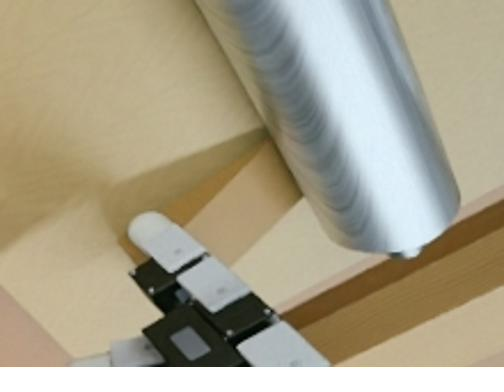

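Request:
move:
  arm3: {"joints": {"hand_index_abd": 0.2, "hand_ring_abd": -0.2, "hand_speed": -0.85}}
  arm2: {"target": [0.2183, 0.40, 1.16, 0, 1, -0.0087, 0], "speed": 0.2}
  arm6: {"target": [-0.194, -0.40, 1.12, 0, 0.0087, 1, 0], "speed": 0.2}
  arm7: {"target": [0.263, -0.40, 1.14, 0, 0.0087, 1, 0], "speed": 0.2}
  arm1: {"target": [0.92, 0.34, 1.02, 0.156, 0.988, -0.0086, -0.00136], "speed": 0.25, "joints": {"hand_index_mcp": 1, "hand_middle_mcp": 1, "hand_ring_mcp": 1, "hand_index_pip": -0.737, "hand_middle_pip": -0.737, "hand_ring_pip": -0.737}}
  arm8: {"target": [0.96, -0.36, 1.02, 0.00136, 0.0086, 0.988, 0.156], "speed": 0.25, "joints": {"hand_index_mcp": 1, "hand_middle_mcp": 1, "hand_ring_mcp": 1, "hand_index_pip": -0.737, "hand_middle_pip": -0.737, "hand_ring_pip": -0.737}}
  arm4: {"target": [-0.87, 0.37, 1.01, 0.156, 0.988, -0.0086, -0.00136], "speed": 0.25, "joints": {"hand_index_mcp": 1, "hand_middle_mcp": 1, "hand_ring_mcp": 1, "hand_index_pip": -0.737, "hand_middle_pip": -0.737, "hand_ring_pip": -0.737}}
  arm5: {"target": [-0.82, -0.34, 1.01, 0.00136, 0.0086, 0.988, 0.156], "speed": 0.25, "joints": {"hand_index_mcp": 1, "hand_middle_mcp": 1, "hand_ring_mcp": 1, "hand_index_pip": -0.737, "hand_middle_pip": -0.737, "hand_ring_pip": -0.737}}
  cameras: ["arm1_cam_wrist", "arm3_cam_wrist", "arm4_cam_wrist", "arm5_cam_wrist", "arm8_cam_wrist", "cam_high"]

Request:
zoom_image:
  camera: "cam_high"
  region: [230, 170, 450, 330]

Request:
zoom_image:
  camera: "cam_high"
  region: [450, 170, 670, 330]

Scene clock: 116.33 s.
Joint torques (N m): arm1=[0.15 -4.78 10.44 1.66 -0.18 -0.11] | arm2=[-2.78 -2.9 8.06 0.32 -0.07 -0.13] | arm3=[-0.79 -15.15 12.68 0.01 0.11 -0.02] | arm4=[-0.15 -8.12 12.68 1.11 0.36 -0.26] | arm5=[-1.32 -7.53 8.83 1.46 -0.21 -0.29] | arm6=[-2.08 -1.9 9.83 0.21 0.02 -0.23] | arm7=[1.44 -2.14 9.16 0.36 0.15 0.06] | arm8=[-0.67 -3.78 11.29 0.7 0.3 -0.11]
Heat: arm1: hottest joint3_rad 43 °C; arm2: hottest joint3_rad 37 °C; arm3: hottest joint3_rad 43 °C; arm4: hottest joint3_rad 39 °C; arm5: hottest joint3_rad 35 °C; arm6: hottest joint3_rad 43 °C; arm7: hottest joint3_rad 48 °C; arm8: hottest joint3_rad 38 °C.
move: arm1 done; arm2 off_target; arm3 done; arm4 off_target; arm5 done; arm6 off_target; arm7 off_target; arm8 done
Joint velocities: within noise
arm1.joint_positions: joint1_rad=-0.841 joint2_rad=+0.978 joint3_rad=+0.947 joint4_rad=-1.328 joint5_rad=-0.245 joint6_rad=-0.802 hand_index_mcp=+1.000 hand_index_abd=+0.001 hand_index_pip=-0.729 hand_index_dip=+0.696 hand_middle_mcp=+1.000 hand_middle_abd=+0.001 hand_middle_pip=-0.730 hand_middle_dip=+0.696 hand_ring_mcp=+1.000 hand_ring_abd=+0.001 hand_ring_pip=-0.729 hand_ring_dip=+0.696 hand_thumb_cmc=+0.716 hand_thumb_axl=+0.677 hand_thumb_mcp=+0.224 hand_thumb_ipl=+0.168 hand_current_limit=+0.400 hand_speed=-0.600
arm1.joint_status: all done
arm1.hand_state: goal,goal,goal,goal,goal,goal,goal,goal,goal,goal,goal,goal,goal,goal,goal,goal
arm1.index_mcp_current_ma: 0
arm1.index_abd_current_ma: 3
arm1.index_pip_current_ma: 33
arm1.index_dip_current_ma: 0
arm1.middle_mcp_current_ma: 0
arm1.middle_abd_current_ma: 2
arm1.middle_pip_current_ma: 30
arm1.middle_dip_current_ma: 0
arm1.ring_mcp_current_ma: 0
arm1.ring_abd_current_ma: 3
arm1.ring_pip_current_ma: 32
arm1.ring_dip_current_ma: 0
arm1.thumb_cmc_current_ma: 9
arm1.thumb_axl_current_ma: -4
arm1.thumb_mcp_current_ma: -13
arm1.thumb_ipl_current_ma: -2
arm1.hand_goal_index_mcp: 1.000
arm1.hand_goal_index_abd: 0.000
arm1.hand_goal_index_pip: -0.736
arm1.hand_goal_index_dip: 0.696
arm1.hand_goal_middle_mcp: 1.000
arm1.hand_goal_middle_abd: 0.000
arm1.hand_goal_middle_pip: -0.736
arm1.hand_goal_middle_dip: 0.696
arm1.hand_goal_ring_mcp: 1.000
arm1.hand_goal_ring_abd: 0.000
arm1.hand_goal_ring_pip: -0.736
arm1.hand_goal_ring_dip: 0.696
arm1.hand_goal_thumb_cmc: 0.714
arm1.hand_goal_thumb_axl: 0.678
arm1.hand_goal_thumb_mcp: 0.226
arm1.hand_goal_thumb_ipl: 0.168
arm1.hand: x=+0.9227 y=+0.3443 z=+1.0187 quat_wxyz=(+0.154, +0.988, -0.016, +0.003) (m; scene frame)
arm1.hand_target: x=+0.9201 y=+0.3401 z=+1.0200 quat_wxyz=(+0.156, +0.988, -0.009, -0.001) (m; scene frame)
arm1.hand_status: done (0.005 m and 1.0 deg from the pose sent, 0.344 m and 77.6 deg at the start)
arm2.joint_positions: joint1_rad=-0.722 joint2_rad=+0.806 joint3_rad=+1.102 joint4_rad=-1.670 joint5_rad=-0.014 joint6_rad=-0.686 hand_index_mcp=+0.752 hand_index_abd=+0.195 hand_index_pip=+0.576 hand_index_dip=+0.696 hand_middle_mcp=+0.995 hand_middle_abd=+0.000 hand_middle_pip=+0.996 hand_middle_dip=+0.997 hand_ring_mcp=+0.753 hand_ring_abd=-0.195 hand_ring_pip=+0.577 hand_ring_dip=+0.696 hand_thumb_cmc=+0.715 hand_thumb_axl=+0.677 hand_thumb_mcp=+0.223 hand_thumb_ipl=+0.168 hand_current_limit=+0.600 hand_speed=-0.850
arm2.joint_status: not commanded
arm2.hand_state: goal,goal,goal,goal,goal,goal,goal,goal,goal,goal,goal,goal,goal,goal,goal,goal
arm2.index_mcp_current_ma: 0
arm2.index_abd_current_ma: -1
arm2.index_pip_current_ma: 0
arm2.index_dip_current_ma: 0
arm2.middle_mcp_current_ma: -1
arm2.middle_abd_current_ma: 0
arm2.middle_pip_current_ma: -1
arm2.middle_dip_current_ma: 0
arm2.ring_mcp_current_ma: 0
arm2.ring_abd_current_ma: 1
arm2.ring_pip_current_ma: 0
arm2.ring_dip_current_ma: 0
arm2.thumb_cmc_current_ma: 0
arm2.thumb_axl_current_ma: 0
arm2.thumb_mcp_current_ma: 0
arm2.thumb_ipl_current_ma: 0
arm2.hand_goal_index_mcp: 0.754
arm2.hand_goal_index_abd: 0.200
arm2.hand_goal_index_pip: 0.576
arm2.hand_goal_index_dip: 0.696
arm2.hand_goal_middle_mcp: 1.000
arm2.hand_goal_middle_abd: 0.000
arm2.hand_goal_middle_pip: 1.000
arm2.hand_goal_middle_dip: 1.000
arm2.hand_goal_ring_mcp: 0.754
arm2.hand_goal_ring_abd: -0.200
arm2.hand_goal_ring_pip: 0.576
arm2.hand_goal_ring_dip: 0.696
arm2.hand_goal_thumb_cmc: 0.714
arm2.hand_goal_thumb_axl: 0.678
arm2.hand_goal_thumb_mcp: 0.226
arm2.hand_goal_thumb_ipl: 0.168
arm2.hand: x=+0.2179 y=+0.3949 z=+1.1557 quat_wxyz=(+0.080, +0.995, -0.006, -0.055) (m; scene frame)
arm2.hand_target: x=+0.2180 y=+0.3995 z=+1.1593 quat_wxyz=(+0.082, +0.995, -0.006, -0.058) (m; scene frame)
arm2.hand_status: off_target (0.007 m and 11.1 deg from the pose sent, 0.193 m and 1.0 deg at the start; a joint's target at an end of its range on 106 of 134 steps)
arm3.joint_positions: joint1_rad=+0.336 joint2_rad=+1.702 joint3_rad=+1.462 joint4_rad=-1.369 joint5_rad=+0.001 joint6_rad=+0.348 hand_index_mcp=+0.749 hand_index_abd=+0.195 hand_index_pip=+0.574 hand_index_dip=+0.696 hand_middle_mcp=+0.996 hand_middle_abd=+0.000 hand_middle_pip=+0.996 hand_middle_dip=+0.997 hand_ring_mcp=+0.755 hand_ring_abd=-0.196 hand_ring_pip=+0.579 hand_ring_dip=+0.699 hand_thumb_cmc=+0.716 hand_thumb_axl=+0.677 hand_thumb_mcp=+0.223 hand_thumb_ipl=+0.168 hand_current_limit=+0.600 hand_speed=-0.850
arm3.joint_status: all done
arm3.hand_state: goal,goal,goal,goal,goal,goal,goal,goal,goal,goal,goal,goal,goal,goal,goal,goal
arm3.index_mcp_current_ma: -4
arm3.index_abd_current_ma: -2
arm3.index_pip_current_ma: -1
arm3.index_dip_current_ma: 0
arm3.middle_mcp_current_ma: -2
arm3.middle_abd_current_ma: 0
arm3.middle_pip_current_ma: -2
arm3.middle_dip_current_ma: -1
arm3.ring_mcp_current_ma: 0
arm3.ring_abd_current_ma: 2
arm3.ring_pip_current_ma: 1
arm3.ring_dip_current_ma: 1
arm3.thumb_cmc_current_ma: 1
arm3.thumb_axl_current_ma: 0
arm3.thumb_mcp_current_ma: -2
arm3.thumb_ipl_current_ma: 0
arm3.hand_goal_index_mcp: 0.754
arm3.hand_goal_index_abd: 0.200
arm3.hand_goal_index_pip: 0.576
arm3.hand_goal_index_dip: 0.696
arm3.hand_goal_middle_mcp: 1.000
arm3.hand_goal_middle_abd: 0.000
arm3.hand_goal_middle_pip: 1.000
arm3.hand_goal_middle_dip: 1.000
arm3.hand_goal_ring_mcp: 0.754
arm3.hand_goal_ring_abd: -0.200
arm3.hand_goal_ring_pip: 0.576
arm3.hand_goal_ring_dip: 0.696
arm3.hand_goal_thumb_cmc: 0.714
arm3.hand_goal_thumb_axl: 0.678
arm3.hand_goal_thumb_mcp: 0.226
arm3.hand_goal_thumb_ipl: 0.168
arm3.hand: x=-0.2404 y=+0.0912 z=+0.9547 quat_wxyz=(-0.017, +1.000, -0.010, -0.007) (m; scene frame)
arm3.hand_target: x=-0.2384 y=+0.0761 z=+0.9741 quat_wxyz=(+0.000, +1.000, -0.009, +0.000) (m; scene frame)
arm3.hand_status: not commanded
arm4.joint_positions: joint1_rad=+1.103 joint2_rad=+1.159 joint3_rad=+1.086 joint4_rad=-1.404 joint5_rad=+0.287 joint6_rad=+1.122 hand_index_mcp=+1.000 hand_index_abd=+0.001 hand_index_pip=-0.728 hand_index_dip=+0.696 hand_middle_mcp=+1.000 hand_middle_abd=+0.001 hand_middle_pip=-0.730 hand_middle_dip=+0.696 hand_ring_mcp=+1.000 hand_ring_abd=+0.001 hand_ring_pip=-0.729 hand_ring_dip=+0.696 hand_thumb_cmc=+0.718 hand_thumb_axl=+0.677 hand_thumb_mcp=+0.224 hand_thumb_ipl=+0.168 hand_current_limit=+0.400 hand_speed=-0.600
arm4.joint_status: all done
arm4.hand_state: goal,goal,goal,goal,goal,goal,goal,goal,goal,goal,goal,goal,goal,goal,goal,goal
arm4.index_mcp_current_ma: -1
arm4.index_abd_current_ma: 4
arm4.index_pip_current_ma: 38
arm4.index_dip_current_ma: 0
arm4.middle_mcp_current_ma: -1
arm4.middle_abd_current_ma: 3
arm4.middle_pip_current_ma: 31
arm4.middle_dip_current_ma: 0
arm4.ring_mcp_current_ma: -1
arm4.ring_abd_current_ma: 3
arm4.ring_pip_current_ma: 33
arm4.ring_dip_current_ma: 0
arm4.thumb_cmc_current_ma: 19
arm4.thumb_axl_current_ma: -4
arm4.thumb_mcp_current_ma: -13
arm4.thumb_ipl_current_ma: -2
arm4.hand_goal_index_mcp: 1.000
arm4.hand_goal_index_abd: 0.000
arm4.hand_goal_index_pip: -0.736
arm4.hand_goal_index_dip: 0.696
arm4.hand_goal_middle_mcp: 1.000
arm4.hand_goal_middle_abd: 0.000
arm4.hand_goal_middle_pip: -0.736
arm4.hand_goal_middle_dip: 0.696
arm4.hand_goal_ring_mcp: 1.000
arm4.hand_goal_ring_abd: 0.000
arm4.hand_goal_ring_pip: -0.736
arm4.hand_goal_ring_dip: 0.696
arm4.hand_goal_thumb_cmc: 0.714
arm4.hand_goal_thumb_axl: 0.678
arm4.hand_goal_thumb_mcp: 0.226
arm4.hand_goal_thumb_ipl: 0.168
arm4.hand: x=-0.8824 y=+0.3798 z=+0.9963 quat_wxyz=(+0.149, +0.989, -0.005, -0.020) (m; scene frame)
arm4.hand_target: x=-0.8708 y=+0.3705 z=+1.0100 quat_wxyz=(+0.156, +0.988, -0.009, -0.002) (m; scene frame)
arm4.hand_status: off_target (0.021 m and 2.3 deg from the pose sent, 0.570 m and 99.2 deg at the start; a joint's target at an end of its range on 23 of 134 steps)
arm5.joint_positions: joint1_rad=-1.035 joint2_rad=+1.250 joint3_rad=+1.031 joint4_rad=-1.178 joint5_rad=-0.268 joint6_rad=-0.962 hand_index_mcp=+1.000 hand_index_abd=+0.001 hand_index_pip=-0.729 hand_index_dip=+0.696 hand_middle_mcp=+1.000 hand_middle_abd=+0.001 hand_middle_pip=-0.730 hand_middle_dip=+0.696 hand_ring_mcp=+1.000 hand_ring_abd=+0.001 hand_ring_pip=-0.730 hand_ring_dip=+0.696 hand_thumb_cmc=+0.715 hand_thumb_axl=+0.677 hand_thumb_mcp=+0.224 hand_thumb_ipl=+0.168 hand_current_limit=+0.400 hand_speed=-0.600
arm5.joint_status: all done
arm5.hand_state: goal,goal,goal,goal,goal,goal,goal,goal,goal,goal,goal,goal,goal,goal,goal,goal
arm5.index_mcp_current_ma: 0
arm5.index_abd_current_ma: 0
arm5.index_pip_current_ma: 4
arm5.index_dip_current_ma: 0
arm5.middle_mcp_current_ma: 0
arm5.middle_abd_current_ma: 0
arm5.middle_pip_current_ma: 3
arm5.middle_dip_current_ma: 0
arm5.ring_mcp_current_ma: 0
arm5.ring_abd_current_ma: 0
arm5.ring_pip_current_ma: 3
arm5.ring_dip_current_ma: 0
arm5.thumb_cmc_current_ma: 0
arm5.thumb_axl_current_ma: 0
arm5.thumb_mcp_current_ma: -1
arm5.thumb_ipl_current_ma: 0
arm5.hand_goal_index_mcp: 1.000
arm5.hand_goal_index_abd: 0.000
arm5.hand_goal_index_pip: -0.736
arm5.hand_goal_index_dip: 0.696
arm5.hand_goal_middle_mcp: 1.000
arm5.hand_goal_middle_abd: 0.000
arm5.hand_goal_middle_pip: -0.736
arm5.hand_goal_middle_dip: 0.696
arm5.hand_goal_ring_mcp: 1.000
arm5.hand_goal_ring_abd: 0.000
arm5.hand_goal_ring_pip: -0.736
arm5.hand_goal_ring_dip: 0.696
arm5.hand_goal_thumb_cmc: 0.714
arm5.hand_goal_thumb_axl: 0.678
arm5.hand_goal_thumb_mcp: 0.226
arm5.hand_goal_thumb_ipl: 0.168
arm5.hand: x=-0.8259 y=-0.3369 z=+1.0129 quat_wxyz=(-0.003, +0.010, +0.988, +0.156) (m; scene frame)
arm5.hand_target: x=-0.8201 y=-0.3400 z=+1.0100 quat_wxyz=(+0.001, +0.009, +0.988, +0.156) (m; scene frame)
arm5.hand_status: done (0.007 m and 0.5 deg from the pose sent, 0.484 m and 69.8 deg at the start)
arm6.joint_positions: joint1_rad=-0.768 joint2_rad=+0.851 joint3_rad=+1.177 joint4_rad=-1.682 joint5_rad=-0.022 joint6_rad=-0.744 hand_index_mcp=+0.752 hand_index_abd=+0.195 hand_index_pip=+0.575 hand_index_dip=+0.697 hand_middle_mcp=+0.995 hand_middle_abd=+0.000 hand_middle_pip=+0.996 hand_middle_dip=+0.997 hand_ring_mcp=+0.754 hand_ring_abd=-0.196 hand_ring_pip=+0.578 hand_ring_dip=+0.697 hand_thumb_cmc=+0.715 hand_thumb_axl=+0.677 hand_thumb_mcp=+0.223 hand_thumb_ipl=+0.168 hand_current_limit=+0.600 hand_speed=-0.850
arm6.joint_status: not commanded
arm6.hand_state: goal,goal,goal,goal,goal,goal,goal,goal,goal,goal,goal,goal,goal,goal,goal,goal
arm6.index_mcp_current_ma: -1
arm6.index_abd_current_ma: -3
arm6.index_pip_current_ma: 0
arm6.index_dip_current_ma: 1
arm6.middle_mcp_current_ma: -4
arm6.middle_abd_current_ma: 0
arm6.middle_pip_current_ma: -3
arm6.middle_dip_current_ma: -2
arm6.ring_mcp_current_ma: 0
arm6.ring_abd_current_ma: 3
arm6.ring_pip_current_ma: 1
arm6.ring_dip_current_ma: 0
arm6.thumb_cmc_current_ma: 1
arm6.thumb_axl_current_ma: 0
arm6.thumb_mcp_current_ma: -3
arm6.thumb_ipl_current_ma: 0
arm6.hand_goal_index_mcp: 0.754
arm6.hand_goal_index_abd: 0.200
arm6.hand_goal_index_pip: 0.576
arm6.hand_goal_index_dip: 0.696
arm6.hand_goal_middle_mcp: 1.000
arm6.hand_goal_middle_abd: 0.000
arm6.hand_goal_middle_pip: 1.000
arm6.hand_goal_middle_dip: 1.000
arm6.hand_goal_ring_mcp: 0.754
arm6.hand_goal_ring_abd: -0.200
arm6.hand_goal_ring_pip: 0.576
arm6.hand_goal_ring_dip: 0.696
arm6.hand_goal_thumb_cmc: 0.714
arm6.hand_goal_thumb_axl: 0.678
arm6.hand_goal_thumb_mcp: 0.226
arm6.hand_goal_thumb_ipl: 0.168
arm6.hand: x=-0.1924 y=-0.3961 z=+1.1184 quat_wxyz=(+0.066, +0.007, +0.994, +0.085) (m; scene frame)
arm6.hand_target: x=-0.1938 y=-0.3996 z=+1.1194 quat_wxyz=(+0.066, +0.006, +0.994, +0.085) (m; scene frame)
arm6.hand_status: off_target (0.004 m and 12.3 deg from the pose sent, 0.161 m and 0.9 deg at the start; a joint's target at an end of its range on 134 of 134 steps)
arm7.joint_positions: joint1_rad=+0.735 joint2_rad=+0.810 joint3_rad=+1.155 joint4_rad=-1.672 joint5_rad=+0.035 joint6_rad=+0.757 hand_index_mcp=+0.753 hand_index_abd=+0.196 hand_index_pip=+0.578 hand_index_dip=+0.699 hand_middle_mcp=+0.995 hand_middle_abd=+0.000 hand_middle_pip=+0.996 hand_middle_dip=+0.997 hand_ring_mcp=+0.753 hand_ring_abd=-0.195 hand_ring_pip=+0.578 hand_ring_dip=+0.699 hand_thumb_cmc=+0.715 hand_thumb_axl=+0.677 hand_thumb_mcp=+0.223 hand_thumb_ipl=+0.168 hand_current_limit=+0.600 hand_speed=-0.850
arm7.joint_status: not commanded
arm7.hand_state: goal,goal,goal,goal,goal,goal,goal,goal,goal,goal,goal,goal,goal,goal,goal,goal
arm7.index_mcp_current_ma: 0
arm7.index_abd_current_ma: 0
arm7.index_pip_current_ma: 0
arm7.index_dip_current_ma: 0
arm7.middle_mcp_current_ma: -1
arm7.middle_abd_current_ma: 0
arm7.middle_pip_current_ma: -1
arm7.middle_dip_current_ma: -1
arm7.ring_mcp_current_ma: 0
arm7.ring_abd_current_ma: 1
arm7.ring_pip_current_ma: 0
arm7.ring_dip_current_ma: 0
arm7.thumb_cmc_current_ma: 0
arm7.thumb_axl_current_ma: 0
arm7.thumb_mcp_current_ma: -1
arm7.thumb_ipl_current_ma: 0
arm7.hand_goal_index_mcp: 0.754
arm7.hand_goal_index_abd: 0.200
arm7.hand_goal_index_pip: 0.576
arm7.hand_goal_index_dip: 0.696
arm7.hand_goal_middle_mcp: 1.000
arm7.hand_goal_middle_abd: 0.000
arm7.hand_goal_middle_pip: 1.000
arm7.hand_goal_middle_dip: 1.000
arm7.hand_goal_ring_mcp: 0.754
arm7.hand_goal_ring_abd: -0.200
arm7.hand_goal_ring_pip: 0.576
arm7.hand_goal_ring_dip: 0.696
arm7.hand_goal_thumb_cmc: 0.714
arm7.hand_goal_thumb_axl: 0.678
arm7.hand_goal_thumb_mcp: 0.226
arm7.hand_goal_thumb_ipl: 0.168
arm7.hand: x=+0.2628 y=-0.3946 z=+1.1385 quat_wxyz=(-0.064, +0.017, +0.993, +0.103) (m; scene frame)
arm7.hand_target: x=+0.2629 y=-0.3994 z=+1.1393 quat_wxyz=(-0.064, +0.016, +0.993, +0.102) (m; scene frame)
arm7.hand_status: off_target (0.006 m and 13.9 deg from the pose sent, 0.165 m and 0.2 deg at the start; a joint's target at an end of its range on 131 of 134 steps)
arm8.joint_positions: joint1_rad=+0.965 joint2_rad=+0.958 joint3_rad=+0.991 joint4_rad=-1.397 joint5_rad=+0.253 joint6_rad=+0.941 hand_index_mcp=+1.000 hand_index_abd=+0.001 hand_index_pip=-0.730 hand_index_dip=+0.696 hand_middle_mcp=+1.000 hand_middle_abd=+0.001 hand_middle_pip=-0.730 hand_middle_dip=+0.696 hand_ring_mcp=+1.000 hand_ring_abd=+0.001 hand_ring_pip=-0.729 hand_ring_dip=+0.696 hand_thumb_cmc=+0.716 hand_thumb_axl=+0.677 hand_thumb_mcp=+0.224 hand_thumb_ipl=+0.168 hand_current_limit=+0.400 hand_speed=-0.600
arm8.joint_status: all done
arm8.hand_state: goal,goal,goal,goal,goal,goal,goal,goal,goal,goal,goal,goal,goal,goal,goal,goal
arm8.index_mcp_current_ma: 0
arm8.index_abd_current_ma: 0
arm8.index_pip_current_ma: 4
arm8.index_dip_current_ma: 0
arm8.middle_mcp_current_ma: 0
arm8.middle_abd_current_ma: 0
arm8.middle_pip_current_ma: 4
arm8.middle_dip_current_ma: 0
arm8.ring_mcp_current_ma: 0
arm8.ring_abd_current_ma: 0
arm8.ring_pip_current_ma: 5
arm8.ring_dip_current_ma: 0
arm8.thumb_cmc_current_ma: 1
arm8.thumb_axl_current_ma: 0
arm8.thumb_mcp_current_ma: -1
arm8.thumb_ipl_current_ma: 0
arm8.hand_goal_index_mcp: 1.000
arm8.hand_goal_index_abd: 0.000
arm8.hand_goal_index_pip: -0.736
arm8.hand_goal_index_dip: 0.696
arm8.hand_goal_middle_mcp: 1.000
arm8.hand_goal_middle_abd: 0.000
arm8.hand_goal_middle_pip: -0.736
arm8.hand_goal_middle_dip: 0.696
arm8.hand_goal_ring_mcp: 1.000
arm8.hand_goal_ring_abd: 0.000
arm8.hand_goal_ring_pip: -0.736
arm8.hand_goal_ring_dip: 0.696
arm8.hand_goal_thumb_cmc: 0.714
arm8.hand_goal_thumb_axl: 0.678
arm8.hand_goal_thumb_mcp: 0.226
arm8.hand_goal_thumb_ipl: 0.168
arm8.hand: x=+0.9661 y=-0.3594 z=+1.0213 quat_wxyz=(+0.000, +0.020, +0.987, +0.159) (m; scene frame)
arm8.hand_target: x=+0.9601 y=-0.3600 z=+1.0200 quat_wxyz=(+0.001, +0.009, +0.988, +0.156) (m; scene frame)
arm8.hand_status: done (0.006 m and 1.4 deg from the pose sent, 0.454 m and 86.7 deg at the start)
pictures: arm1_cam_wrist, arm3_cam_wrist, arm4_cam_wrist, arm5_cam_wrist, arm8_cam_wrist, cam_high
Images, in order (width x height): arm1_cam_wrist 896x504, arm3_cam_wrist 896x504, arm4_cam_wrist 896x504, arm5_cam_wrist 896x504, arm8_cam_wrist 896x504, cam_high 896x504.

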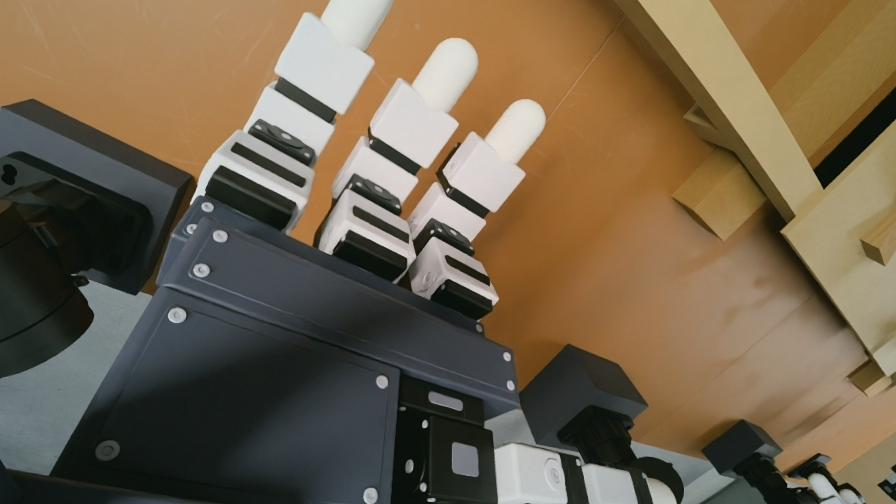

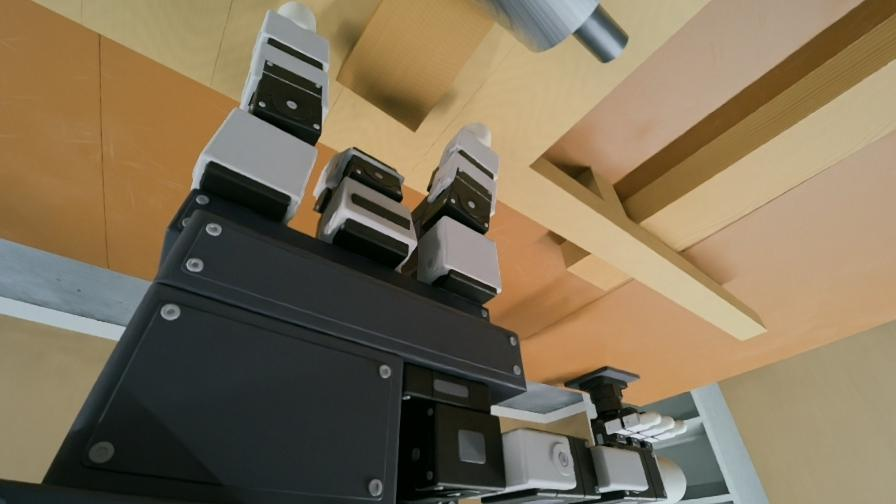

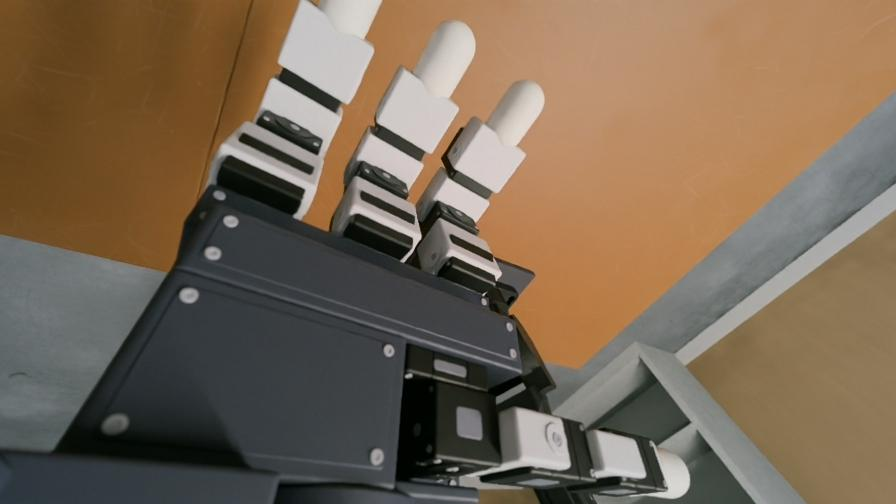

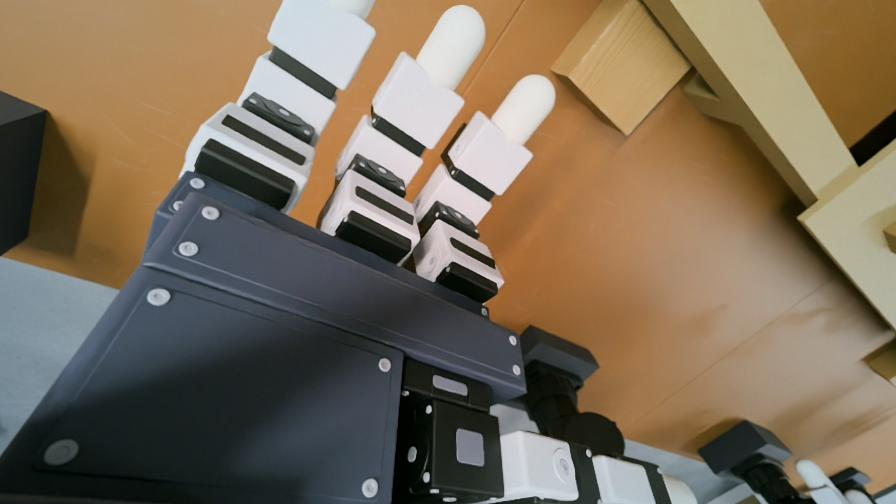

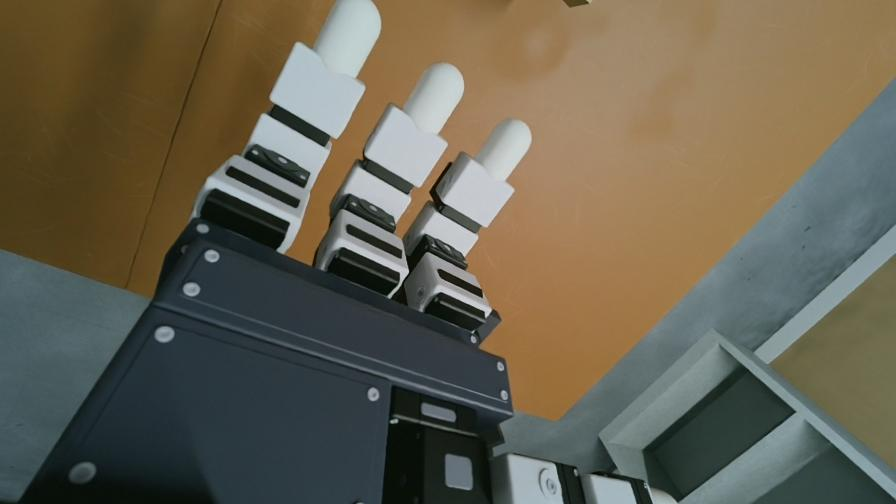

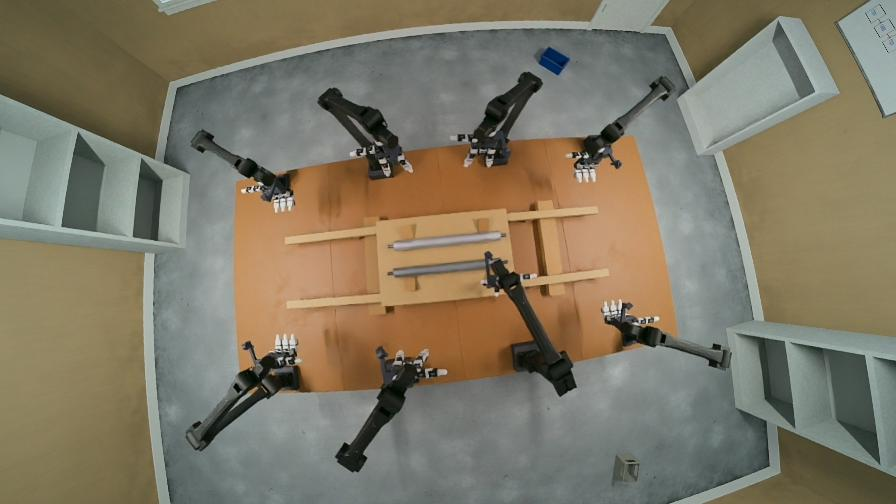

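Scaled by 2.291.

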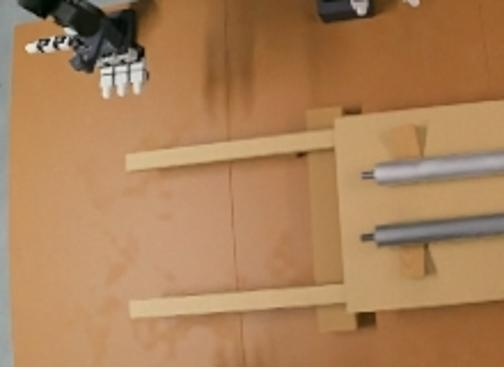

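Scaled by 2.291.

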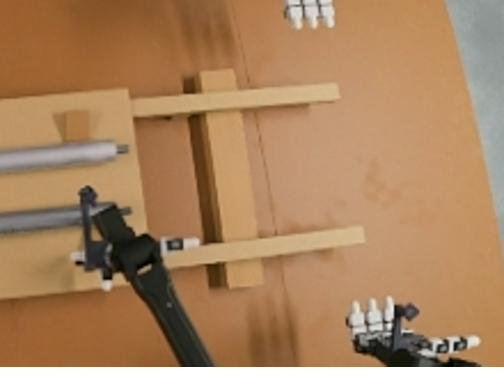

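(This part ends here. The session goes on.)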